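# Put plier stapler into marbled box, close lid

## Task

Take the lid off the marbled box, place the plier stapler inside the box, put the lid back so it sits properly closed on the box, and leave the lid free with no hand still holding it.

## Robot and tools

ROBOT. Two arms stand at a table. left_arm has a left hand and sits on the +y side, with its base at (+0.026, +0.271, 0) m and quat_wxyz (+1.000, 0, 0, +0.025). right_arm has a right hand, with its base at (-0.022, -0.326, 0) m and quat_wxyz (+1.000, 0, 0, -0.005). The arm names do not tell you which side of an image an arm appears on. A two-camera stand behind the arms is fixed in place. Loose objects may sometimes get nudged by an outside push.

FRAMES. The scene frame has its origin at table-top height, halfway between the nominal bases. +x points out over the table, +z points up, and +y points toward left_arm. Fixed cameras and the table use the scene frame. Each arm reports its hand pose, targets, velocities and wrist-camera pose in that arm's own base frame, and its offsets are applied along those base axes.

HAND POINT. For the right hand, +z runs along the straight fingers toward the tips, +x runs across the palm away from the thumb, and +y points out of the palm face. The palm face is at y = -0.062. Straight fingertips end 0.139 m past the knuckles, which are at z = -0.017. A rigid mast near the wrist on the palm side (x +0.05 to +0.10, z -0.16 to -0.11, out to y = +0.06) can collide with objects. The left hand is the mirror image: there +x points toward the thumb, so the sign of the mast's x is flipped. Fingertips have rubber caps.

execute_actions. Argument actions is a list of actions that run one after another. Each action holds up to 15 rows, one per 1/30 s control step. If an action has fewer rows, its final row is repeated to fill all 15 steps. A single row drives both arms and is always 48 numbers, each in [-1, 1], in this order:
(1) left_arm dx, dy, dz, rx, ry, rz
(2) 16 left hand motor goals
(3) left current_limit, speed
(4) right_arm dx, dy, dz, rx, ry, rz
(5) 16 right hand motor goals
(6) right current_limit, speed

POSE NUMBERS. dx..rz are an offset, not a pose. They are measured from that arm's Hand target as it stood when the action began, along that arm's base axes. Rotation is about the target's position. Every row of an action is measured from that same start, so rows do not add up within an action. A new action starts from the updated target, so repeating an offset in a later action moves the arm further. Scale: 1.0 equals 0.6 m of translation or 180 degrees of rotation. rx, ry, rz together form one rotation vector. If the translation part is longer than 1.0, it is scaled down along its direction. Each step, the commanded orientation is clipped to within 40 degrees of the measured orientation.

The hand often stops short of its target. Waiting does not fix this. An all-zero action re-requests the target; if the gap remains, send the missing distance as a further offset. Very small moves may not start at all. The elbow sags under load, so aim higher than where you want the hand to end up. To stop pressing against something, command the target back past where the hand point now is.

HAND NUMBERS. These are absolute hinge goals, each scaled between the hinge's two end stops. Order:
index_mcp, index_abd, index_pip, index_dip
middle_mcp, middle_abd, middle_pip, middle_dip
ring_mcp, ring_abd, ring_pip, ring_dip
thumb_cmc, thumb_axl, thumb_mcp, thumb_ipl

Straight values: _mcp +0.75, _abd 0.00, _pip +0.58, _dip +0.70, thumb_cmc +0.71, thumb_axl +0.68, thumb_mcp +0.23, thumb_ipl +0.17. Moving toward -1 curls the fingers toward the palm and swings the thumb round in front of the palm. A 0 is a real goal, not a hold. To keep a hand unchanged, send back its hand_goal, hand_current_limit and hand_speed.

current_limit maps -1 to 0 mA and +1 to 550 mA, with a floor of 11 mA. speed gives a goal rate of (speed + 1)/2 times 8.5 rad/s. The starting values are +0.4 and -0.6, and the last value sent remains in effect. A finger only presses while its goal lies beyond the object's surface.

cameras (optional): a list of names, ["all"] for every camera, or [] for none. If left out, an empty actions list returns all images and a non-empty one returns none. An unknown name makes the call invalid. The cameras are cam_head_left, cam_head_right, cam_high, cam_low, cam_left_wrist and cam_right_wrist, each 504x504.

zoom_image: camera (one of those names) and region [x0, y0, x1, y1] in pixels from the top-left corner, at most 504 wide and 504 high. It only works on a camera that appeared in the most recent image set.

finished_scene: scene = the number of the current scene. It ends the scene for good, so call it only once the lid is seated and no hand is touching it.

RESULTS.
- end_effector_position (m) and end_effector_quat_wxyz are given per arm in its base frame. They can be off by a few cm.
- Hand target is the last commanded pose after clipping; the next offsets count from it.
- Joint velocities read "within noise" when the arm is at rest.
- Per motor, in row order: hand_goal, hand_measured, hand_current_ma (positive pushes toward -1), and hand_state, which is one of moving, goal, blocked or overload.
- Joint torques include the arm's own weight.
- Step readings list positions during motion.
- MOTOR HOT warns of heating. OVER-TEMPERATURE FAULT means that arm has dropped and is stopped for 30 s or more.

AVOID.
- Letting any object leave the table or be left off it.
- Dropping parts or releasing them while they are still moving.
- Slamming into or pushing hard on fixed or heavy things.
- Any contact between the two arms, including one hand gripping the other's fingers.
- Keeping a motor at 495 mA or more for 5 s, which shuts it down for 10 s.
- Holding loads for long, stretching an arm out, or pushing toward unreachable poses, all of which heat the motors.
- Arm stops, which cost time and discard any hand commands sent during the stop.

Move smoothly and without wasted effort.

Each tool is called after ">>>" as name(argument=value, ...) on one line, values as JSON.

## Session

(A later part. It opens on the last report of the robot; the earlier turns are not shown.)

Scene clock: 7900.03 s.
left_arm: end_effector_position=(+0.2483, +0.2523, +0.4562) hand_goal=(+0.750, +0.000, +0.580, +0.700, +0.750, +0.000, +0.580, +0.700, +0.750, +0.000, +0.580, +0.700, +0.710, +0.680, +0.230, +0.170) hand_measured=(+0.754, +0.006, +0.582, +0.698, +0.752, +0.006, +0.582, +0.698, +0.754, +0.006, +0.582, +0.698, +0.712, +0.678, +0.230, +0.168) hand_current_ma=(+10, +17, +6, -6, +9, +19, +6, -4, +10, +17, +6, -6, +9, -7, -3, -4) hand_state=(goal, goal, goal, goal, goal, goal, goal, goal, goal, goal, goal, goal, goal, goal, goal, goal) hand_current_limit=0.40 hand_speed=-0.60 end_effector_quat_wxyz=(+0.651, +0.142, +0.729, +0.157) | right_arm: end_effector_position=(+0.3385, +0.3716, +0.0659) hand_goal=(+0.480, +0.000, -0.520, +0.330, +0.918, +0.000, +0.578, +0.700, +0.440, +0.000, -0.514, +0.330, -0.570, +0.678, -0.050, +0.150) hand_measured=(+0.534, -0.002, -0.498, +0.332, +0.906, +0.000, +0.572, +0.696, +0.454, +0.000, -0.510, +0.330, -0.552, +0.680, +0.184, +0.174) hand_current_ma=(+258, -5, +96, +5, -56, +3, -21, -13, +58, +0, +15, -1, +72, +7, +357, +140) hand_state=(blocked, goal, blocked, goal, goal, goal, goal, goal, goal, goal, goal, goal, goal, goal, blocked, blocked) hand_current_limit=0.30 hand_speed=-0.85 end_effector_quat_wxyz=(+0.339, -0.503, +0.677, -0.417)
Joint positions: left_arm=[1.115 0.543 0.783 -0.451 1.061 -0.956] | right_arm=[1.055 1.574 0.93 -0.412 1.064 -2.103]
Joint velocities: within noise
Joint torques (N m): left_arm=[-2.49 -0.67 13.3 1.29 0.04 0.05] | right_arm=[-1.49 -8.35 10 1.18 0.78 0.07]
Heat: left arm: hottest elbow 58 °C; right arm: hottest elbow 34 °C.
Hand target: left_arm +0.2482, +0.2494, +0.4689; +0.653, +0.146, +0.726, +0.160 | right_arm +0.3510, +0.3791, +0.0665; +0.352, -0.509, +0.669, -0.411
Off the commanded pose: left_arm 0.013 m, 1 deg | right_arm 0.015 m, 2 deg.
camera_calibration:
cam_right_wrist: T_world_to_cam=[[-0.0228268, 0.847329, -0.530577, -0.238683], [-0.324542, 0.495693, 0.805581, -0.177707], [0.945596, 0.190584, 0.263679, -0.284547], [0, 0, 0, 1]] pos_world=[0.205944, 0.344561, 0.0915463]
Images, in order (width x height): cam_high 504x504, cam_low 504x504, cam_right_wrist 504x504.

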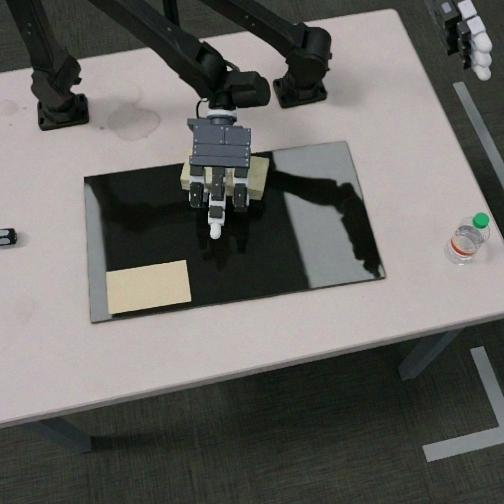

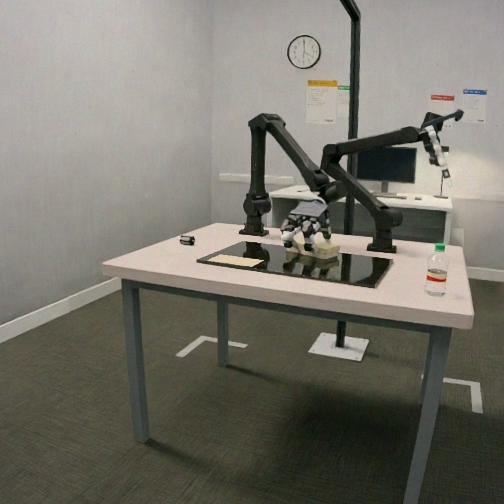

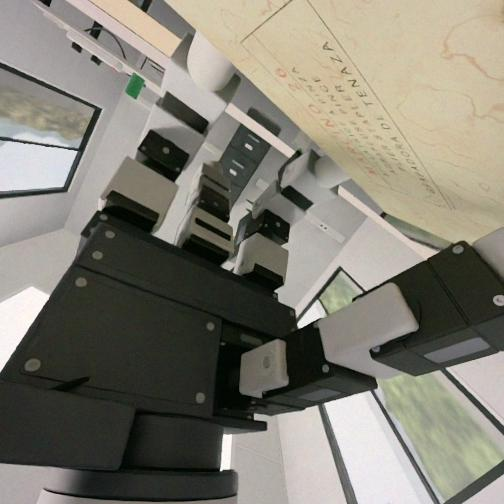

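>>> execute_actions(actions=[[[0,0,0,0,0,0,0.75,0,0.58,0.7,0.75,0,0.58,0.7,0.75,0,0.58,0.7,0.71,0.68,0.23,0.17,0.4,-0.6,0,0,0,0,0,0,0.56,0,-0.48,0.33,0.917,0,0.577,0.7,0.48,0,-0.48,0.33,-0.571,0.678,0.2,0.15,0.3,-0.85]]])

>>> execute_actions(actions=[], cameras=["cam_high","cam_low","cam_right_wrist"])

>>> zoom_image(camera="cam_high", region=[236, 176, 276, 216])

>>> zoom_image(camera="cam_low", region=[314, 238, 344, 268])

Scene clock: 7929.50 s.
left_arm: end_effector_position=(+0.2483, +0.2523, +0.4562) hand_goal=(+0.750, +0.000, +0.580, +0.700, +0.750, +0.000, +0.580, +0.700, +0.750, +0.000, +0.580, +0.700, +0.710, +0.680, +0.230, +0.170) hand_measured=(+0.754, +0.006, +0.582, +0.698, +0.752, +0.006, +0.582, +0.698, +0.754, +0.006, +0.582, +0.698, +0.712, +0.678, +0.230, +0.168) hand_current_ma=(+10, +17, +6, -6, +9, +19, +6, -4, +10, +17, +6, -6, +9, -7, -3, -4) hand_state=(goal, goal, goal, goal, goal, goal, goal, goal, goal, goal, goal, goal, goal, goal, goal, goal) hand_current_limit=0.40 hand_speed=-0.60 end_effector_quat_wxyz=(+0.651, +0.142, +0.729, +0.157) | right_arm: end_effector_position=(+0.3400, +0.3689, +0.0573) hand_goal=(+0.560, +0.000, -0.480, +0.330, +0.918, +0.000, +0.578, +0.700, +0.480, +0.000, -0.480, +0.330, -0.570, +0.678, +0.200, +0.150) hand_measured=(+0.550, -0.002, -0.480, +0.330, +0.906, +0.000, +0.572, +0.696, +0.470, +0.000, -0.482, +0.330, -0.568, +0.680, +0.198, +0.152) hand_current_ma=(-46, -5, -3, +1, -56, +3, -21, -13, -46, +0, -5, -1, +10, +7, -12, +13) hand_state=(goal, goal, goal, goal, goal, goal, goal, goal, goal, goal, goal, goal, goal, goal, goal, goal) hand_current_limit=0.30 hand_speed=-0.85 end_effector_quat_wxyz=(+0.331, -0.506, +0.677, -0.419)
Joint positions: left_arm=[1.115 0.543 0.783 -0.451 1.061 -0.956] | right_arm=[1.048 1.591 0.93 -0.411 1.06 -2.103]
Joint torques (N m): left_arm=[-2.78 -0.85 13.14 1.25 0.06 0.01] | right_arm=[-0.91 -9.41 9.99 1.2 1 0.05]
Heat: left arm: hottest elbow 58 °C; right arm: hottest elbow 34 °C.
Hand target: left_arm +0.2482, +0.2494, +0.4689; +0.653, +0.146, +0.726, +0.160 | right_arm +0.3509, +0.3792, +0.0666; +0.352, -0.509, +0.669, -0.411
Off the commanded pose: left_arm 0.013 m, 1 deg | right_arm 0.018 m, 3 deg.
joint sent to its limit (right arm) — joint 6 (wrist roll), lower limit. The joint targets still meet the commanded pose.
Step readings (end_effector_position of left_arm | right_arm):
0: (+0.2483, +0.2523, +0.4562) | (+0.3385, +0.3716, +0.0659)
1: (+0.2483, +0.2523, +0.4562) | (+0.3385, +0.3716, +0.0659)
2: (+0.2483, +0.2523, +0.4562) | (+0.3385, +0.3716, +0.0658)
4: (+0.2483, +0.2523, +0.4562) | (+0.3382, +0.3720, +0.0647)
8: (+0.2483, +0.2523, +0.4562) | (+0.3389, +0.3704, +0.0594)
15: (+0.2483, +0.2523, +0.4562) | (+0.3400, +0.3689, +0.0573)

Scene clock: 7929.50 s.
left_arm: end_effector_position=(+0.2483, +0.2523, +0.4562) hand_goal=(+0.750, +0.000, +0.580, +0.700, +0.750, +0.000, +0.580, +0.700, +0.750, +0.000, +0.580, +0.700, +0.710, +0.680, +0.230, +0.170) hand_measured=(+0.754, +0.006, +0.582, +0.698, +0.752, +0.006, +0.582, +0.698, +0.754, +0.006, +0.582, +0.698, +0.712, +0.678, +0.230, +0.168) hand_current_ma=(+10, +17, +6, -6, +9, +19, +6, -4, +10, +17, +6, -6, +9, -7, -3, -4) hand_state=(goal, goal, goal, goal, goal, goal, goal, goal, goal, goal, goal, goal, goal, goal, goal, goal) hand_current_limit=0.40 hand_speed=-0.60 end_effector_quat_wxyz=(+0.651, +0.142, +0.729, +0.157) | right_arm: end_effector_position=(+0.3400, +0.3689, +0.0573) hand_goal=(+0.560, +0.000, -0.480, +0.330, +0.918, +0.000, +0.578, +0.700, +0.480, +0.000, -0.480, +0.330, -0.570, +0.678, +0.200, +0.150) hand_measured=(+0.550, -0.002, -0.480, +0.330, +0.906, +0.000, +0.572, +0.696, +0.470, +0.000, -0.482, +0.330, -0.568, +0.680, +0.198, +0.152) hand_current_ma=(-46, -5, -3, +1, -56, +3, -21, -13, -46, +0, -5, -1, +10, +7, -12, +13) hand_state=(goal, goal, goal, goal, goal, goal, goal, goal, goal, goal, goal, goal, goal, goal, goal, goal) hand_current_limit=0.30 hand_speed=-0.85 end_effector_quat_wxyz=(+0.331, -0.506, +0.677, -0.419)
Joint positions: left_arm=[1.115 0.543 0.783 -0.451 1.061 -0.956] | right_arm=[1.048 1.591 0.93 -0.411 1.06 -2.103]
Joint velocities: within noise
Joint torques (N m): left_arm=[-2.78 -0.85 13.14 1.25 0.06 0.01] | right_arm=[-0.91 -9.41 9.99 1.2 1 0.05]
Heat: left arm: hottest elbow 58 °C; right arm: hottest elbow 34 °C.
Hand target: left_arm +0.2482, +0.2494, +0.4689; +0.653, +0.146, +0.726, +0.160 | right_arm +0.3509, +0.3792, +0.0666; +0.352, -0.509, +0.669, -0.411
Off the commanded pose: left_arm 0.013 m, 1 deg | right_arm 0.018 m, 3 deg.
camera_calibration:
cam_right_wrist: T_world_to_cam=[[-0.0252452, 0.840683, -0.540939, -0.237083], [-0.31273, 0.507311, 0.803016, -0.177163], [0.949507, 0.18944, 0.250099, -0.283372], [0, 0, 0, 1]] pos_world=[0.207675, 0.34287, 0.0848884]
Images, in order (width x height): cam_high 504x504, cam_low 504x504, cam_right_wrist 504x504.

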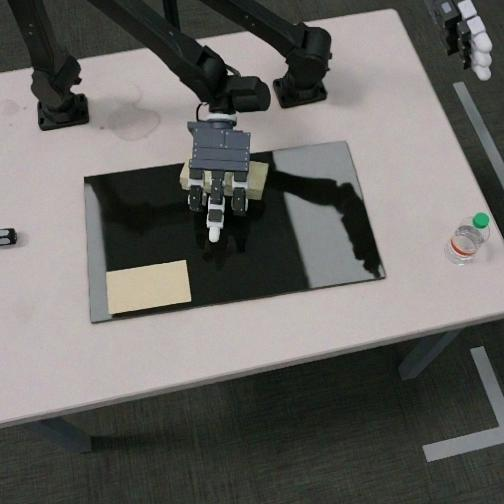

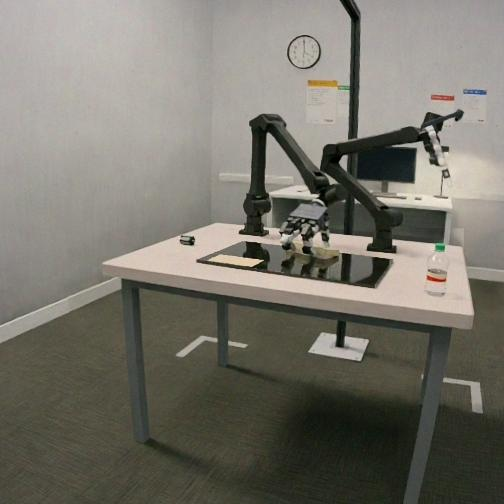

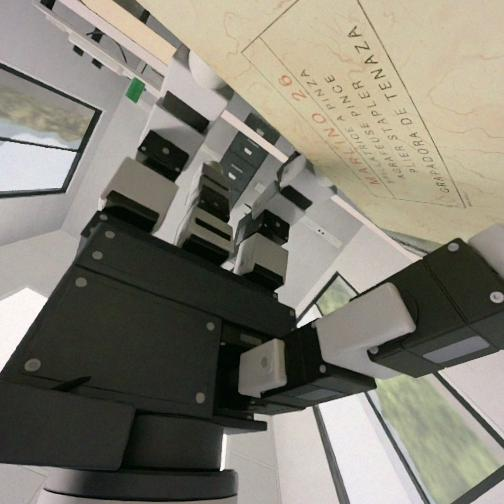

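Scaled by 12.600.

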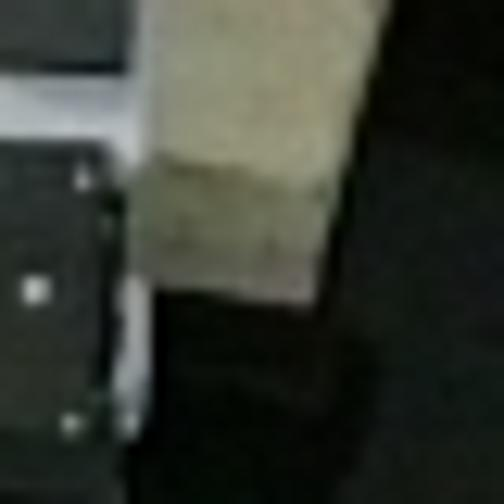

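Scaled by 16.800.

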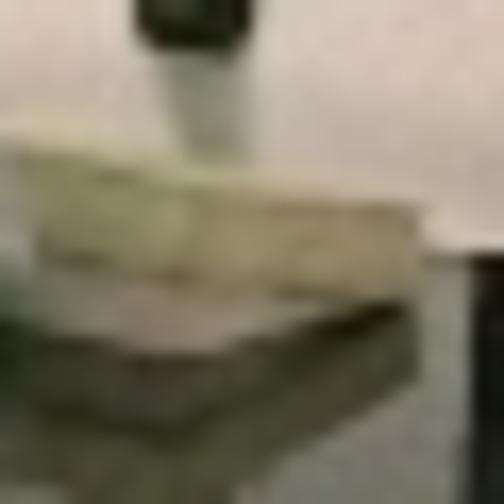

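>>> zoom_image(camera="cam_low", region=[274, 232, 346, 280])

>>> zoom_image(camera="cam_high", region=[170, 140, 280, 220])

>>> zoom_image(camera="cam_right_wrist", region=[180, 0, 504, 300])

Scaled by 7.000.

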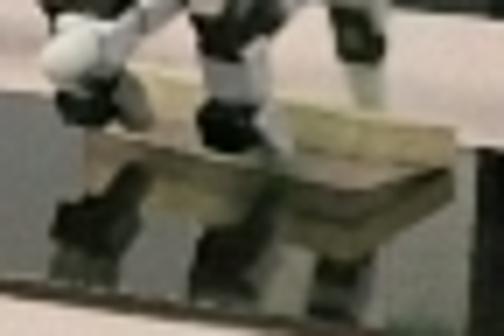

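Scaled by 4.582.

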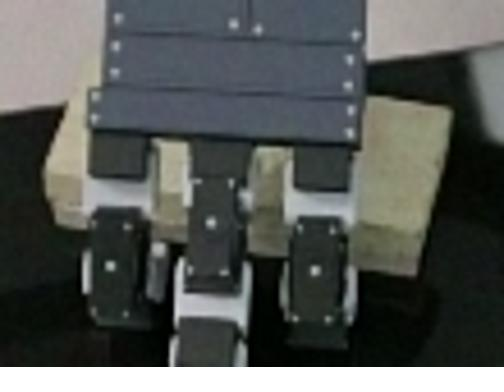

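Scaled by 1.556.

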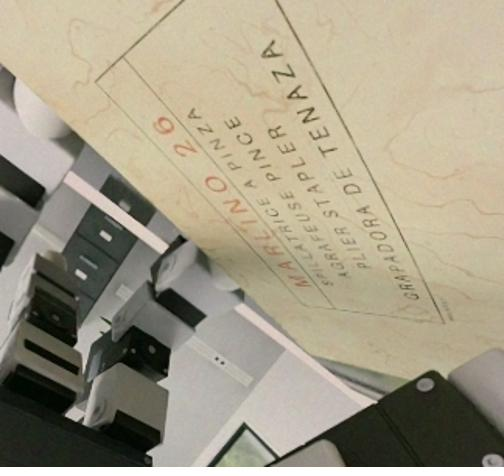

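>>> execute_actions(actions=[[[0,0,0,0,0,0,0.75,0,0.58,0.7,0.75,0,0.58,0.7,0.75,0,0.58,0.7,0.71,0.68,0.23,0.17,0.4,-0.6,0,0,0,0,0,0,0.753,0,-0.43,0.348,0.917,0,0.577,0.7,0.753,0,-0.43,0.348,-0.571,0.678,0.27,0.15,0.3,-0.85]]])

>>> execute_actions(actions=[], cameras=["cam_high","cam_low","cam_right_wrist","cam_head_left","cam_head_right"])

>>> zoom_image(camera="cam_high", region=[170, 140, 280, 220])

>>> zoom_image(camera="cam_low", region=[274, 232, 346, 280])

>>> zoom_image(camera="cam_head_left", region=[220, 240, 340, 380])

Scene clock: 8065.67 s.
left_arm: end_effector_position=(+0.2483, +0.2523, +0.4562) hand_goal=(+0.750, +0.000, +0.580, +0.700, +0.750, +0.000, +0.580, +0.700, +0.750, +0.000, +0.580, +0.700, +0.710, +0.680, +0.230, +0.170) hand_measured=(+0.754, +0.006, +0.582, +0.698, +0.752, +0.006, +0.582, +0.698, +0.754, +0.006, +0.582, +0.698, +0.712, +0.678, +0.230, +0.168) hand_current_ma=(+10, +17, +6, -6, +9, +19, +6, -4, +10, +17, +6, -6, +9, -7, -3, -4) hand_state=(goal, goal, goal, goal, goal, goal, goal, goal, goal, goal, goal, goal, goal, goal, goal, goal) hand_current_limit=0.40 hand_speed=-0.60 end_effector_quat_wxyz=(+0.651, +0.142, +0.729, +0.157) | right_arm: end_effector_position=(+0.3400, +0.3689, +0.0573) hand_goal=(+0.754, +0.000, -0.430, +0.348, +0.918, +0.000, +0.578, +0.700, +0.754, +0.000, -0.430, +0.348, -0.570, +0.678, +0.270, +0.150) hand_measured=(+0.738, -0.002, -0.432, +0.346, +0.906, +0.000, +0.572, +0.696, +0.738, +0.000, -0.432, +0.346, -0.568, +0.680, +0.262, +0.152) hand_current_ma=(-68, -5, -9, -9, -56, +3, -21, -13, -68, +0, -7, -10, +8, +7, -38, +8) hand_state=(goal, goal, goal, goal, goal, goal, goal, goal, goal, goal, goal, goal, goal, goal, goal, goal) hand_current_limit=0.30 hand_speed=-0.85 end_effector_quat_wxyz=(+0.331, -0.506, +0.677, -0.419)
Joint positions: left_arm=[1.115 0.543 0.783 -0.451 1.061 -0.956] | right_arm=[1.048 1.591 0.93 -0.411 1.06 -2.103]
Joint torques (N m): left_arm=[-2.49 -0.85 13.16 1.2 0.1 0.06] | right_arm=[-1.08 -9.58 10.02 1.25 1.04 0.07]
Heat: left arm: hottest elbow 57 °C; right arm: hottest elbow 34 °C.
Hand target: left_arm +0.2482, +0.2494, +0.4689; +0.653, +0.146, +0.726, +0.160 | right_arm +0.3509, +0.3792, +0.0666; +0.352, -0.509, +0.669, -0.411
Off the commanded pose: left_arm 0.013 m, 1 deg | right_arm 0.018 m, 3 deg.
joint sent to its limit (right arm) — joint 6 (wrist roll), lower limit. The joint targets still meet the commanded pose.
Step readings (end_effector_position of left_arm | right_arm):
0: (+0.2483, +0.2523, +0.4562) | (+0.3400, +0.3689, +0.0573)
1: (+0.2483, +0.2523, +0.4562) | (+0.3400, +0.3689, +0.0573)
2: (+0.2483, +0.2523, +0.4562) | (+0.3400, +0.3689, +0.0573)
4: (+0.2483, +0.2523, +0.4562) | (+0.3400, +0.3689, +0.0573)
8: (+0.2483, +0.2523, +0.4562) | (+0.3400, +0.3689, +0.0573)
15: (+0.2483, +0.2523, +0.4562) | (+0.3400, +0.3689, +0.0573)

Scene clock: 8065.67 s.
left_arm: end_effector_position=(+0.2483, +0.2523, +0.4562) hand_goal=(+0.750, +0.000, +0.580, +0.700, +0.750, +0.000, +0.580, +0.700, +0.750, +0.000, +0.580, +0.700, +0.710, +0.680, +0.230, +0.170) hand_measured=(+0.754, +0.006, +0.582, +0.698, +0.752, +0.006, +0.582, +0.698, +0.754, +0.006, +0.582, +0.698, +0.712, +0.678, +0.230, +0.168) hand_current_ma=(+10, +17, +6, -6, +9, +19, +6, -4, +10, +17, +6, -6, +9, -7, -3, -4) hand_state=(goal, goal, goal, goal, goal, goal, goal, goal, goal, goal, goal, goal, goal, goal, goal, goal) hand_current_limit=0.40 hand_speed=-0.60 end_effector_quat_wxyz=(+0.651, +0.142, +0.729, +0.157) | right_arm: end_effector_position=(+0.3400, +0.3689, +0.0573) hand_goal=(+0.754, +0.000, -0.430, +0.348, +0.918, +0.000, +0.578, +0.700, +0.754, +0.000, -0.430, +0.348, -0.570, +0.678, +0.270, +0.150) hand_measured=(+0.738, -0.002, -0.432, +0.346, +0.906, +0.000, +0.572, +0.696, +0.738, +0.000, -0.432, +0.346, -0.568, +0.680, +0.262, +0.152) hand_current_ma=(-68, -5, -9, -9, -56, +3, -21, -13, -68, +0, -7, -10, +8, +7, -38, +8) hand_state=(goal, goal, goal, goal, goal, goal, goal, goal, goal, goal, goal, goal, goal, goal, goal, goal) hand_current_limit=0.30 hand_speed=-0.85 end_effector_quat_wxyz=(+0.331, -0.506, +0.677, -0.419)
Joint positions: left_arm=[1.115 0.543 0.783 -0.451 1.061 -0.956] | right_arm=[1.048 1.591 0.93 -0.411 1.06 -2.103]
Joint velocities: within noise
Joint torques (N m): left_arm=[-2.49 -0.85 13.16 1.2 0.1 0.06] | right_arm=[-1.08 -9.58 10.02 1.25 1.04 0.07]
Heat: left arm: hottest elbow 57 °C; right arm: hottest elbow 34 °C.
Hand target: left_arm +0.2482, +0.2494, +0.4689; +0.653, +0.146, +0.726, +0.160 | right_arm +0.3509, +0.3792, +0.0666; +0.352, -0.509, +0.669, -0.411
Off the commanded pose: left_arm 0.013 m, 1 deg | right_arm 0.018 m, 3 deg.
camera_calibration:
cam_right_wrist: T_world_to_cam=[[-0.0252452, 0.840683, -0.540939, -0.237083], [-0.31273, 0.507311, 0.803016, -0.177163], [0.949507, 0.18944, 0.250099, -0.283372], [0, 0, 0, 1]] pos_world=[0.207675, 0.34287, 0.0848884]
Images, in order (width x height): cam_head_left 504x504, cam_head_right 504x504, cam_high 504x504, cam_low 504x504, cam_right_wrist 504x504.

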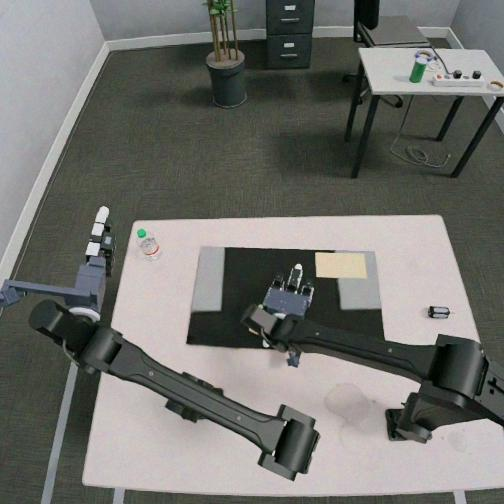

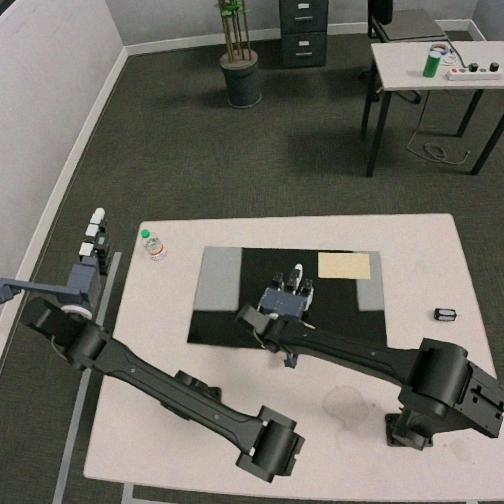

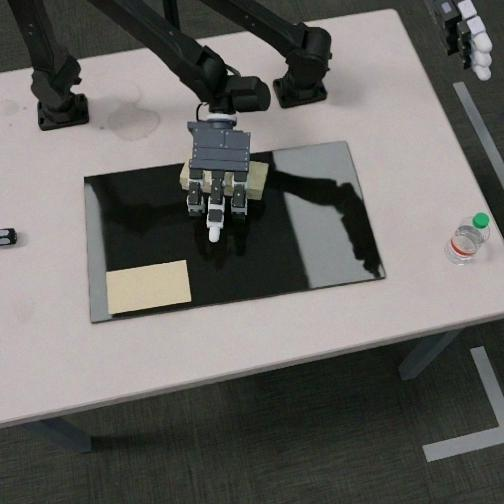

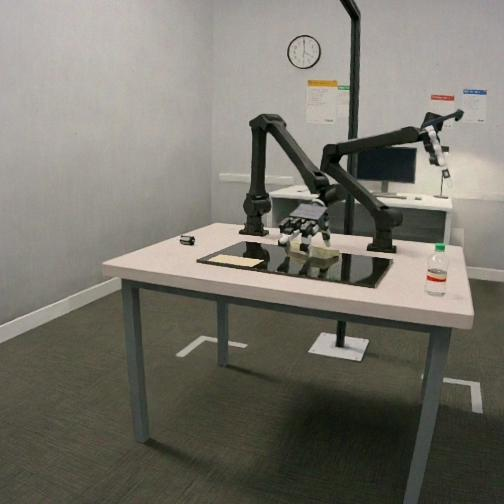

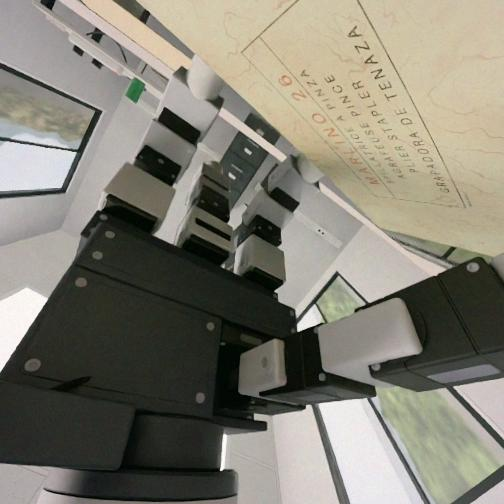

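Scaled by 4.582.

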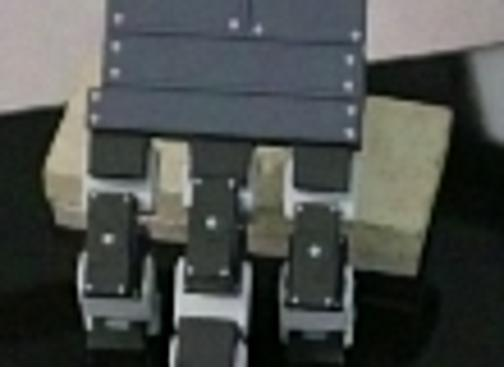

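Scaled by 7.000.

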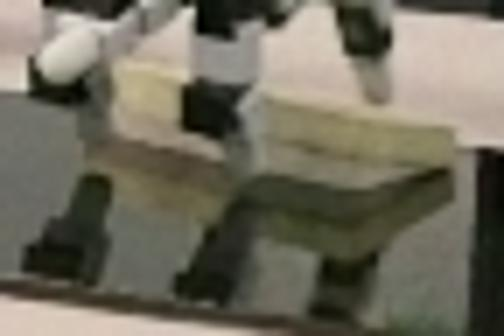

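Scaled by 3.600.

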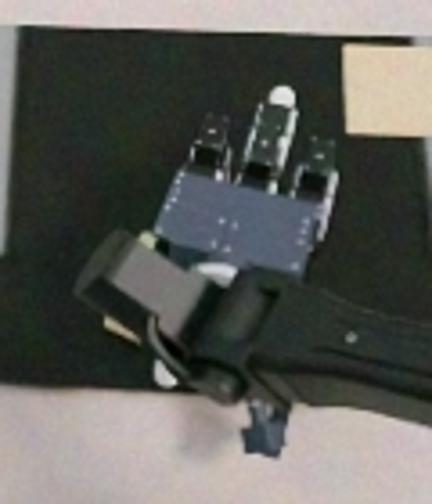

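>>> execute_actions(actions=[[[0,0,0,0,0,0,0.75,0,0.58,0.7,0.75,0,0.58,0.7,0.75,0,0.58,0.7,0.71,0.68,0.23,0.17,0.4,-0.6,0,0,-0.0120,0,0,0,0.78,0,-0.70,0.40,0.917,0,0.577,0.7,0.70,0,-0.75,0.5,-0.571,0.678,0.27,0.15,0.3,-0.85]]])

Scene clock: 8077.40 s.
left_arm: end_effector_position=(+0.2483, +0.2523, +0.4562) hand_goal=(+0.750, +0.000, +0.580, +0.700, +0.750, +0.000, +0.580, +0.700, +0.750, +0.000, +0.580, +0.700, +0.710, +0.680, +0.230, +0.170) hand_measured=(+0.754, +0.006, +0.582, +0.698, +0.752, +0.006, +0.582, +0.698, +0.754, +0.006, +0.582, +0.698, +0.712, +0.678, +0.230, +0.168) hand_current_ma=(+10, +17, +6, -6, +9, +19, +6, -4, +10, +17, +6, -6, +9, -7, -3, -4) hand_state=(goal, goal, goal, goal, goal, goal, goal, goal, goal, goal, goal, goal, goal, goal, goal, goal) hand_current_limit=0.40 hand_speed=-0.60 end_effector_quat_wxyz=(+0.651, +0.142, +0.729, +0.157) | right_arm: end_effector_position=(+0.3414, +0.3713, +0.0534) hand_goal=(+0.780, +0.000, -0.700, +0.400, +0.918, +0.000, +0.578, +0.700, +0.700, +0.000, -0.750, +0.500, -0.570, +0.678, +0.270, +0.150) hand_measured=(+0.766, -0.002, -0.696, +0.398, +0.906, +0.000, +0.572, +0.696, +0.696, +0.000, -0.746, +0.498, -0.568, +0.680, +0.262, +0.152) hand_current_ma=(-64, -5, +18, -9, -56, +3, -21, -13, -15, +0, +18, -10, +7, +7, -38, +8) hand_state=(goal, goal, goal, goal, goal, goal, goal, goal, goal, goal, goal, goal, goal, goal, goal, goal) hand_current_limit=0.30 hand_speed=-0.85 end_effector_quat_wxyz=(+0.333, -0.505, +0.678, -0.418)
Joint positions: left_arm=[1.115 0.543 0.783 -0.451 1.061 -0.956] | right_arm=[1.048 1.603 0.93 -0.395 1.06 -2.103]
Joint torques (N m): left_arm=[-2.43 -0.15 13.24 1.32 0.07 0.02] | right_arm=[-1.26 -9.35 9.35 1.37 1 0.06]
Heat: left arm: hottest elbow 57 °C; right arm: hottest elbow 34 °C.
Hand target: left_arm +0.2482, +0.2494, +0.4689; +0.653, +0.146, +0.726, +0.160 | right_arm +0.3509, +0.3791, +0.0593; +0.352, -0.509, +0.669, -0.411
Off the commanded pose: left_arm 0.013 m, 1 deg | right_arm 0.014 m, 3 deg.
joint sent to its limit (right arm) — joint 6 (wrist roll), lower limit. The joint targets still meet the commanded pose.
Step readings (end_effector_position of left_arm | right_arm):
0: (+0.2483, +0.2523, +0.4562) | (+0.3400, +0.3689, +0.0573)
1: (+0.2483, +0.2523, +0.4562) | (+0.3402, +0.3693, +0.0571)
2: (+0.2483, +0.2523, +0.4562) | (+0.3407, +0.3702, +0.0570)
4: (+0.2483, +0.2523, +0.4562) | (+0.3413, +0.3712, +0.0561)
8: (+0.2483, +0.2523, +0.4562) | (+0.3413, +0.3712, +0.0537)
15: (+0.2483, +0.2523, +0.4562) | (+0.3414, +0.3713, +0.0534)

>>> execute_actions(actions=[[[0,0,0,0,0,0,0.75,0,0.58,0.7,0.75,0,0.58,0.7,0.75,0,0.58,0.7,0.71,0.68,0.23,0.17,0.4,-0.6,0,0,0,0,0,0,0.72,0,-0.82,0.40,0.917,0,0.577,0.7,0.62,0,-0.90,0.555,-0.571,0.678,0.17,0.15,0.0,-0.85]]])

>>> execute_actions(actions=[], cameras=["cam_high","cam_low","cam_right_wrist"])

>>> zoom_image(camera="cam_high", region=[170, 140, 280, 220])

>>> zoom_image(camera="cam_low", region=[274, 232, 346, 280])

Scene clock: 8093.10 s.
left_arm: end_effector_position=(+0.2483, +0.2523, +0.4562) hand_goal=(+0.750, +0.000, +0.580, +0.700, +0.750, +0.000, +0.580, +0.700, +0.750, +0.000, +0.580, +0.700, +0.710, +0.680, +0.230, +0.170) hand_measured=(+0.754, +0.006, +0.582, +0.698, +0.752, +0.006, +0.582, +0.698, +0.754, +0.006, +0.582, +0.698, +0.712, +0.678, +0.230, +0.168) hand_current_ma=(+10, +17, +6, -6, +9, +19, +6, -4, +10, +17, +6, -6, +9, -7, -3, -4) hand_state=(goal, goal, goal, goal, goal, goal, goal, goal, goal, goal, goal, goal, goal, goal, goal, goal) hand_current_limit=0.40 hand_speed=-0.60 end_effector_quat_wxyz=(+0.651, +0.142, +0.729, +0.157) | right_arm: end_effector_position=(+0.3413, +0.3714, +0.0534) hand_goal=(+0.720, +0.000, -0.820, +0.400, +0.918, +0.000, +0.578, +0.700, +0.620, +0.000, -0.900, +0.556, -0.570, +0.678, +0.170, +0.150) hand_measured=(+0.716, -0.002, -0.814, +0.398, +0.906, +0.000, +0.572, +0.696, +0.618, +0.000, -0.894, +0.554, -0.570, +0.680, +0.174, +0.152) hand_current_ma=(-13, -5, +22, -8, -56, +3, -21, -13, -10, +0, +22, -9, -1, +7, +20, +10) hand_state=(goal, goal, goal, goal, goal, goal, goal, goal, goal, goal, goal, goal, goal, goal, goal, goal) hand_current_limit=0.00 hand_speed=-0.85 end_effector_quat_wxyz=(+0.333, -0.505, +0.678, -0.418)
Joint positions: left_arm=[1.115 0.543 0.783 -0.451 1.061 -0.956] | right_arm=[1.048 1.603 0.93 -0.395 1.059 -2.103]
Joint torques (N m): left_arm=[-2.37 0.32 13.15 1.18 0.15 0.05] | right_arm=[-1.08 -9.41 9.33 1.39 1 0.03]
Heat: left arm: hottest elbow 57 °C; right arm: hottest elbow 33 °C.
Hand target: left_arm +0.2482, +0.2494, +0.4689; +0.653, +0.146, +0.726, +0.160 | right_arm +0.3509, +0.3792, +0.0593; +0.352, -0.509, +0.669, -0.411
Off the commanded pose: left_arm 0.013 m, 1 deg | right_arm 0.014 m, 3 deg.
joint sent to its limit (right arm) — joint 6 (wrist roll), lower limit. The joint targets still meet the commanded pose.
Step readings (end_effector_position of left_arm | right_arm):
0: (+0.2483, +0.2523, +0.4562) | (+0.3414, +0.3713, +0.0534)
1: (+0.2483, +0.2523, +0.4562) | (+0.3414, +0.3713, +0.0534)
2: (+0.2483, +0.2523, +0.4562) | (+0.3414, +0.3713, +0.0534)
4: (+0.2483, +0.2523, +0.4562) | (+0.3414, +0.3713, +0.0534)
8: (+0.2483, +0.2523, +0.4562) | (+0.3413, +0.3714, +0.0534)
15: (+0.2483, +0.2523, +0.4562) | (+0.3413, +0.3714, +0.0534)

Scene clock: 8093.10 s.
left_arm: end_effector_position=(+0.2483, +0.2523, +0.4562) hand_goal=(+0.750, +0.000, +0.580, +0.700, +0.750, +0.000, +0.580, +0.700, +0.750, +0.000, +0.580, +0.700, +0.710, +0.680, +0.230, +0.170) hand_measured=(+0.754, +0.006, +0.582, +0.698, +0.752, +0.006, +0.582, +0.698, +0.754, +0.006, +0.582, +0.698, +0.712, +0.678, +0.230, +0.168) hand_current_ma=(+10, +17, +6, -6, +9, +19, +6, -4, +10, +17, +6, -6, +9, -7, -3, -4) hand_state=(goal, goal, goal, goal, goal, goal, goal, goal, goal, goal, goal, goal, goal, goal, goal, goal) hand_current_limit=0.40 hand_speed=-0.60 end_effector_quat_wxyz=(+0.651, +0.142, +0.729, +0.157) | right_arm: end_effector_position=(+0.3413, +0.3714, +0.0534) hand_goal=(+0.720, +0.000, -0.820, +0.400, +0.918, +0.000, +0.578, +0.700, +0.620, +0.000, -0.900, +0.556, -0.570, +0.678, +0.170, +0.150) hand_measured=(+0.716, -0.002, -0.814, +0.398, +0.906, +0.000, +0.572, +0.696, +0.618, +0.000, -0.894, +0.554, -0.570, +0.680, +0.174, +0.152) hand_current_ma=(-13, -5, +22, -8, -56, +3, -21, -13, -10, +0, +22, -9, -1, +7, +20, +10) hand_state=(goal, goal, goal, goal, goal, goal, goal, goal, goal, goal, goal, goal, goal, goal, goal, goal) hand_current_limit=0.00 hand_speed=-0.85 end_effector_quat_wxyz=(+0.333, -0.505, +0.678, -0.418)
Joint positions: left_arm=[1.115 0.543 0.783 -0.451 1.061 -0.956] | right_arm=[1.048 1.603 0.93 -0.395 1.059 -2.103]
Joint velocities: within noise
Joint torques (N m): left_arm=[-2.37 0.32 13.15 1.18 0.15 0.05] | right_arm=[-1.08 -9.41 9.33 1.39 1 0.03]
Heat: left arm: hottest elbow 57 °C; right arm: hottest elbow 33 °C.
Hand target: left_arm +0.2482, +0.2494, +0.4689; +0.653, +0.146, +0.726, +0.160 | right_arm +0.3509, +0.3792, +0.0593; +0.352, -0.509, +0.669, -0.411
Off the commanded pose: left_arm 0.013 m, 1 deg | right_arm 0.014 m, 3 deg.
camera_calibration:
cam_right_wrist: T_world_to_cam=[[-0.0240941, 0.843268, -0.536953, -0.242749], [-0.314676, 0.50341, 0.80471, -0.172865], [0.948893, 0.188355, 0.253227, -0.283716], [0, 0, 0, 1]] pos_world=[0.208971, 0.345163, 0.080606]
Images, in order (width x height): cam_high 504x504, cam_low 504x504, cam_right_wrist 504x504.

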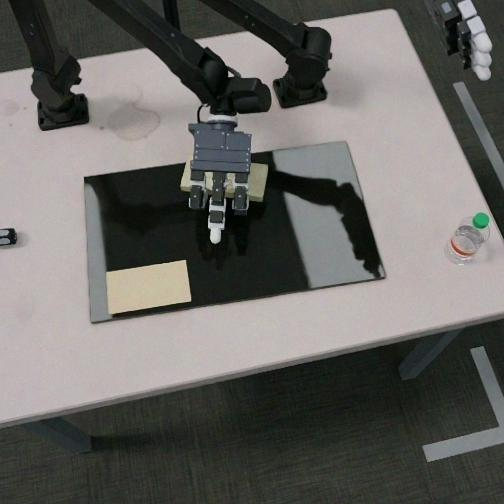

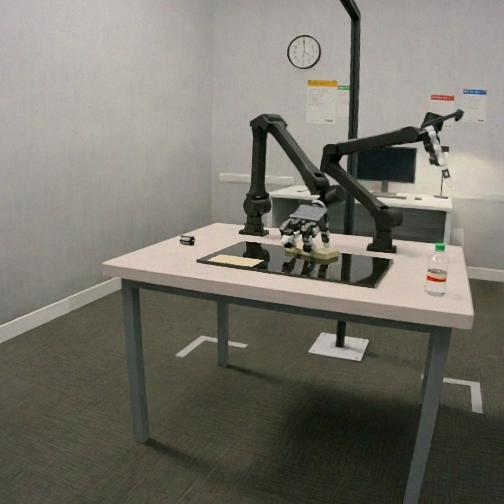

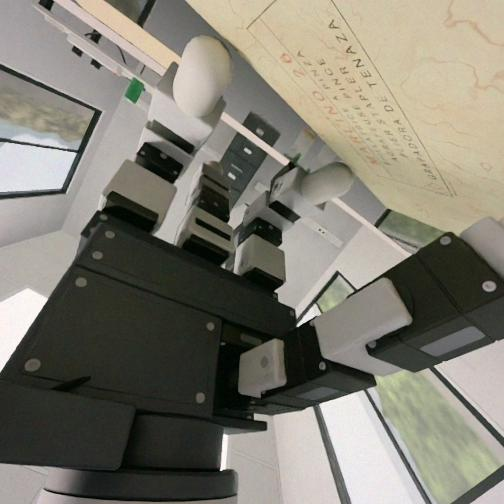

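Scaled by 4.582.

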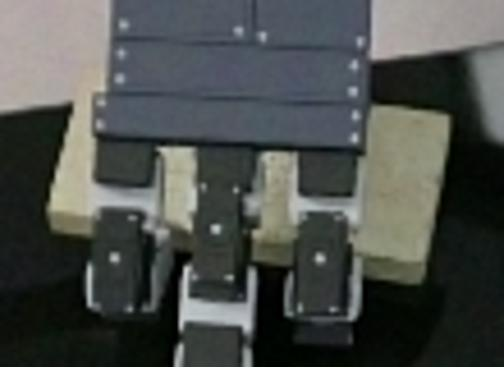

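Scaled by 7.000.

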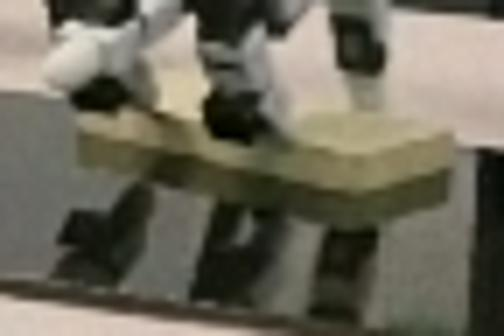

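>>> zoom_image(camera="cam_low", region=[280, 238, 344, 268])

>>> zoom_image(camera="cam_high", region=[236, 156, 276, 206])

Scaled by 7.875.

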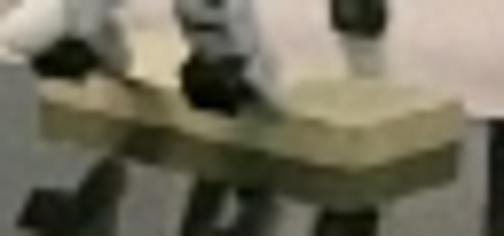

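Scaled by 10.080.

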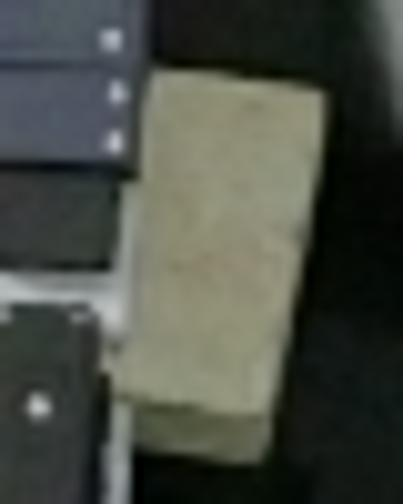

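>>> execute_actions(actions=[[[0,0,0,0,0,0,0.75,0,0.58,0.7,0.75,0,0.58,0.7,0.75,0,0.58,0.7,0.71,0.68,0.23,0.17,0.4,-0.6,0,0,0,0,0,0,0.80,0,-0.60,0.40,0.917,0,0.577,0.7,0.78,0,-0.60,0.45,-0.571,0.678,0.29,0.15,0.1,-0.85]]])

>>> execute_actions(actions=[[[0,0,0,0,0,0,0.75,0,0.58,0.7,0.75,0,0.58,0.7,0.75,0,0.58,0.7,0.71,0.68,0.23,0.17,0.4,-0.6,-0.010,-0.010,0.04,0,0,0,0.80,0,-0.60,0.40,0.917,0,0.577,0.7,0.78,0,-0.60,0.45,-0.571,0.678,0.29,0.15,0.1,-0.85]]])

>>> execute_actions(actions=[], cameras=["cam_high","cam_low","cam_right_wrist"])

Scene clock: 8118.30 s.
left_arm: end_effector_position=(+0.2483, +0.2523, +0.4562) hand_goal=(+0.750, +0.000, +0.580, +0.700, +0.750, +0.000, +0.580, +0.700, +0.750, +0.000, +0.580, +0.700, +0.710, +0.680, +0.230, +0.170) hand_measured=(+0.754, +0.006, +0.582, +0.698, +0.752, +0.006, +0.582, +0.698, +0.754, +0.006, +0.582, +0.698, +0.712, +0.678, +0.230, +0.168) hand_current_ma=(+10, +17, +6, -6, +9, +19, +6, -4, +10, +17, +6, -6, +9, -7, -3, -4) hand_state=(goal, goal, goal, goal, goal, goal, goal, goal, goal, goal, goal, goal, goal, goal, goal, goal) hand_current_limit=0.40 hand_speed=-0.60 end_effector_quat_wxyz=(+0.651, +0.142, +0.729, +0.157) | right_arm: end_effector_position=(+0.3413, +0.3714, +0.0534) hand_goal=(+0.800, +0.000, -0.600, +0.400, +0.918, +0.000, +0.578, +0.700, +0.780, +0.000, -0.600, +0.450, -0.570, +0.678, +0.290, +0.150) hand_measured=(+0.786, -0.002, -0.602, +0.398, +0.906, +0.000, +0.572, +0.696, +0.766, +0.000, -0.602, +0.454, -0.570, +0.680, +0.282, +0.152) hand_current_ma=(-64, -5, -9, -8, -56, +3, -21, -13, -64, +0, -8, +13, -1, +7, -40, +8) hand_state=(goal, goal, goal, goal, goal, goal, goal, goal, goal, goal, goal, goal, goal, goal, goal, goal) hand_current_limit=0.10 hand_speed=-0.85 end_effector_quat_wxyz=(+0.333, -0.505, +0.678, -0.418)
Joint positions: left_arm=[1.115 0.543 0.783 -0.451 1.061 -0.956] | right_arm=[1.048 1.603 0.93 -0.395 1.059 -2.103]
Joint torques (N m): left_arm=[-2.08 -0.38 13.2 1.09 0.09 0.05] | right_arm=[-0.97 -9.52 9.22 1.28 1.02 0.06]
Heat: left arm: hottest elbow 57 °C; right arm: hottest elbow 33 °C.
Hand target: left_arm +0.2482, +0.2494, +0.4689; +0.653, +0.146, +0.726, +0.160 | right_arm +0.3509, +0.3792, +0.0593; +0.352, -0.509, +0.669, -0.411
Off the commanded pose: left_arm 0.013 m, 1 deg | right_arm 0.014 m, 3 deg.
joint sent to its limit (right arm) — joint 6 (wrist roll), lower limit. The joint targets still meet the commanded pose.
Step readings (end_effector_position of left_arm | right_arm):
0: (+0.2483, +0.2523, +0.4562) | (+0.3413, +0.3714, +0.0534)
1: (+0.2483, +0.2523, +0.4562) | (+0.3413, +0.3714, +0.0534)
2: (+0.2483, +0.2523, +0.4562) | (+0.3413, +0.3714, +0.0534)
4: (+0.2483, +0.2523, +0.4562) | (+0.3413, +0.3714, +0.0534)
8: (+0.2483, +0.2523, +0.4562) | (+0.3413, +0.3714, +0.0534)
15: (+0.2483, +0.2523, +0.4562) | (+0.3413, +0.3714, +0.0534)

Scene clock: 8119.00 s.
left_arm: end_effector_position=(+0.2483, +0.2523, +0.4562) hand_goal=(+0.750, +0.000, +0.580, +0.700, +0.750, +0.000, +0.580, +0.700, +0.750, +0.000, +0.580, +0.700, +0.710, +0.680, +0.230, +0.170) hand_measured=(+0.754, +0.006, +0.582, +0.698, +0.752, +0.006, +0.582, +0.698, +0.754, +0.006, +0.582, +0.698, +0.712, +0.678, +0.230, +0.168) hand_current_ma=(+10, +17, +6, -6, +9, +19, +6, -4, +10, +17, +6, -6, +9, -7, -3, -4) hand_state=(goal, goal, goal, goal, goal, goal, goal, goal, goal, goal, goal, goal, goal, goal, goal, goal) hand_current_limit=0.40 hand_speed=-0.60 end_effector_quat_wxyz=(+0.651, +0.142, +0.729, +0.157) | right_arm: end_effector_position=(+0.3391, +0.3675, +0.0727) hand_goal=(+0.800, +0.000, -0.600, +0.400, +0.918, +0.000, +0.578, +0.700, +0.780, +0.000, -0.600, +0.450, -0.570, +0.678, +0.290, +0.150) hand_measured=(+0.786, -0.002, -0.602, +0.398, +0.906, +0.000, +0.572, +0.696, +0.766, +0.000, -0.602, +0.454, -0.570, +0.680, +0.282, +0.152) hand_current_ma=(-62, -5, -9, -8, -56, +3, -21, -13, -63, +0, -7, +13, -1, +7, -38, +7) hand_state=(goal, goal, goal, goal, goal, goal, goal, goal, goal, goal, goal, goal, goal, goal, goal, goal) hand_current_limit=0.10 hand_speed=-0.85 end_effector_quat_wxyz=(+0.337, -0.502, +0.679, -0.416)
Joint positions: left_arm=[1.115 0.543 0.783 -0.451 1.061 -0.956] | right_arm=[1.048 1.554 0.93 -0.431 1.059 -2.103]
Joint torques (N m): left_arm=[-2.78 -0.62 13.38 1.26 0.09 0.01] | right_arm=[-0.38 -10.4 9.77 0.27 1.03 0.07]
Heat: left arm: hottest elbow 57 °C; right arm: hottest elbow 33 °C.
Hand target: left_arm +0.2482, +0.2494, +0.4689; +0.653, +0.146, +0.726, +0.160 | right_arm +0.3449, +0.3731, +0.0834; +0.352, -0.509, +0.669, -0.411
Off the commanded pose: left_arm 0.013 m, 1 deg | right_arm 0.013 m, 2 deg.
joint sent to its limit (right arm) — joint 6 (wrist roll), lower limit. The joint targets still meet the commanded pose.
Step readings (end_effector_position of left_arm | right_arm):
0: (+0.2483, +0.2523, +0.4562) | (+0.3413, +0.3714, +0.0534)
1: (+0.2483, +0.2523, +0.4562) | (+0.3409, +0.3706, +0.0542)
2: (+0.2483, +0.2523, +0.4562) | (+0.3399, +0.3689, +0.0554)
4: (+0.2483, +0.2523, +0.4562) | (+0.3389, +0.3672, +0.0604)
8: (+0.2483, +0.2523, +0.4562) | (+0.3392, +0.3677, +0.0715)
15: (+0.2483, +0.2523, +0.4562) | (+0.3391, +0.3675, +0.0727)

Scene clock: 8119.00 s.
left_arm: end_effector_position=(+0.2483, +0.2523, +0.4562) hand_goal=(+0.750, +0.000, +0.580, +0.700, +0.750, +0.000, +0.580, +0.700, +0.750, +0.000, +0.580, +0.700, +0.710, +0.680, +0.230, +0.170) hand_measured=(+0.754, +0.006, +0.582, +0.698, +0.752, +0.006, +0.582, +0.698, +0.754, +0.006, +0.582, +0.698, +0.712, +0.678, +0.230, +0.168) hand_current_ma=(+10, +17, +6, -6, +9, +19, +6, -4, +10, +17, +6, -6, +9, -7, -3, -4) hand_state=(goal, goal, goal, goal, goal, goal, goal, goal, goal, goal, goal, goal, goal, goal, goal, goal) hand_current_limit=0.40 hand_speed=-0.60 end_effector_quat_wxyz=(+0.651, +0.142, +0.729, +0.157) | right_arm: end_effector_position=(+0.3391, +0.3675, +0.0727) hand_goal=(+0.800, +0.000, -0.600, +0.400, +0.918, +0.000, +0.578, +0.700, +0.780, +0.000, -0.600, +0.450, -0.570, +0.678, +0.290, +0.150) hand_measured=(+0.786, -0.002, -0.602, +0.398, +0.906, +0.000, +0.572, +0.696, +0.766, +0.000, -0.602, +0.454, -0.570, +0.680, +0.282, +0.152) hand_current_ma=(-62, -5, -9, -8, -56, +3, -21, -13, -63, +0, -7, +13, -1, +7, -38, +7) hand_state=(goal, goal, goal, goal, goal, goal, goal, goal, goal, goal, goal, goal, goal, goal, goal, goal) hand_current_limit=0.10 hand_speed=-0.85 end_effector_quat_wxyz=(+0.337, -0.502, +0.679, -0.416)
Joint positions: left_arm=[1.115 0.543 0.783 -0.451 1.061 -0.956] | right_arm=[1.048 1.554 0.93 -0.431 1.059 -2.103]
Joint velocities: within noise
Joint torques (N m): left_arm=[-2.78 -0.62 13.38 1.26 0.09 0.01] | right_arm=[-0.38 -10.4 9.77 0.27 1.03 0.07]
Heat: left arm: hottest elbow 57 °C; right arm: hottest elbow 33 °C.
Hand target: left_arm +0.2482, +0.2494, +0.4689; +0.653, +0.146, +0.726, +0.160 | right_arm +0.3449, +0.3731, +0.0834; +0.352, -0.509, +0.669, -0.411
Off the commanded pose: left_arm 0.013 m, 1 deg | right_arm 0.013 m, 2 deg.
camera_calibration:
cam_right_wrist: T_world_to_cam=[[-0.020872, 0.848867, -0.528194, -0.23295], [-0.319636, 0.494916, 0.808016, -0.182505], [0.94731, 0.185695, 0.260999, -0.284763], [0, 0, 0, 1]] pos_world=[0.206561, 0.340948, 0.0987466]
Images, in order (width x height): cam_high 504x504, cam_low 504x504, cam_right_wrist 504x504.

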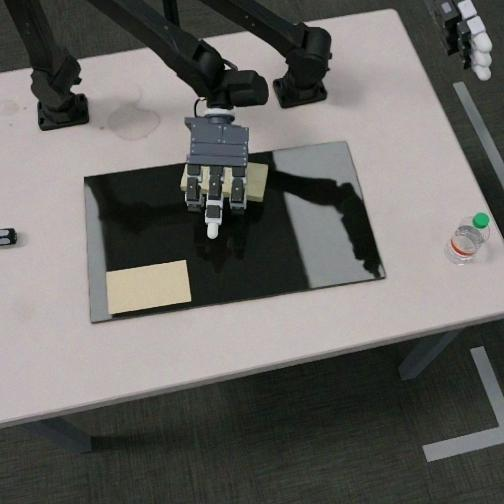

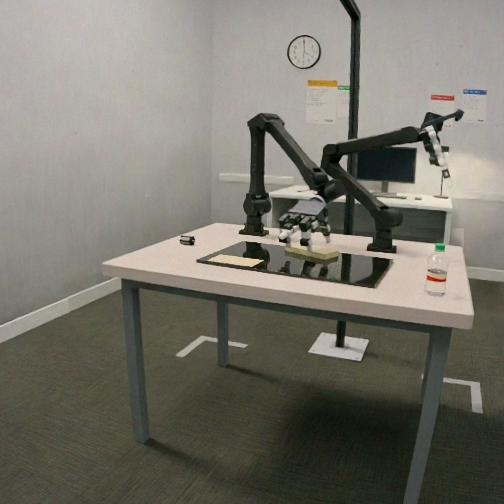

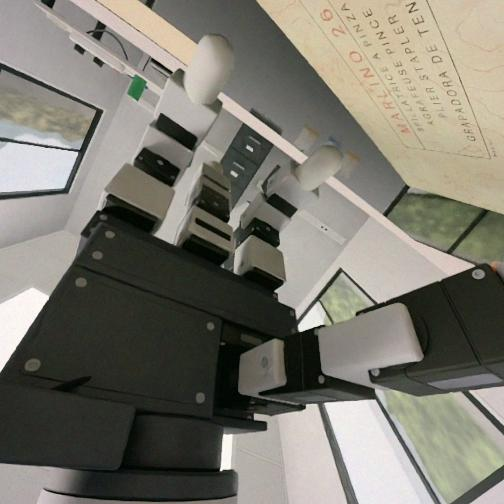

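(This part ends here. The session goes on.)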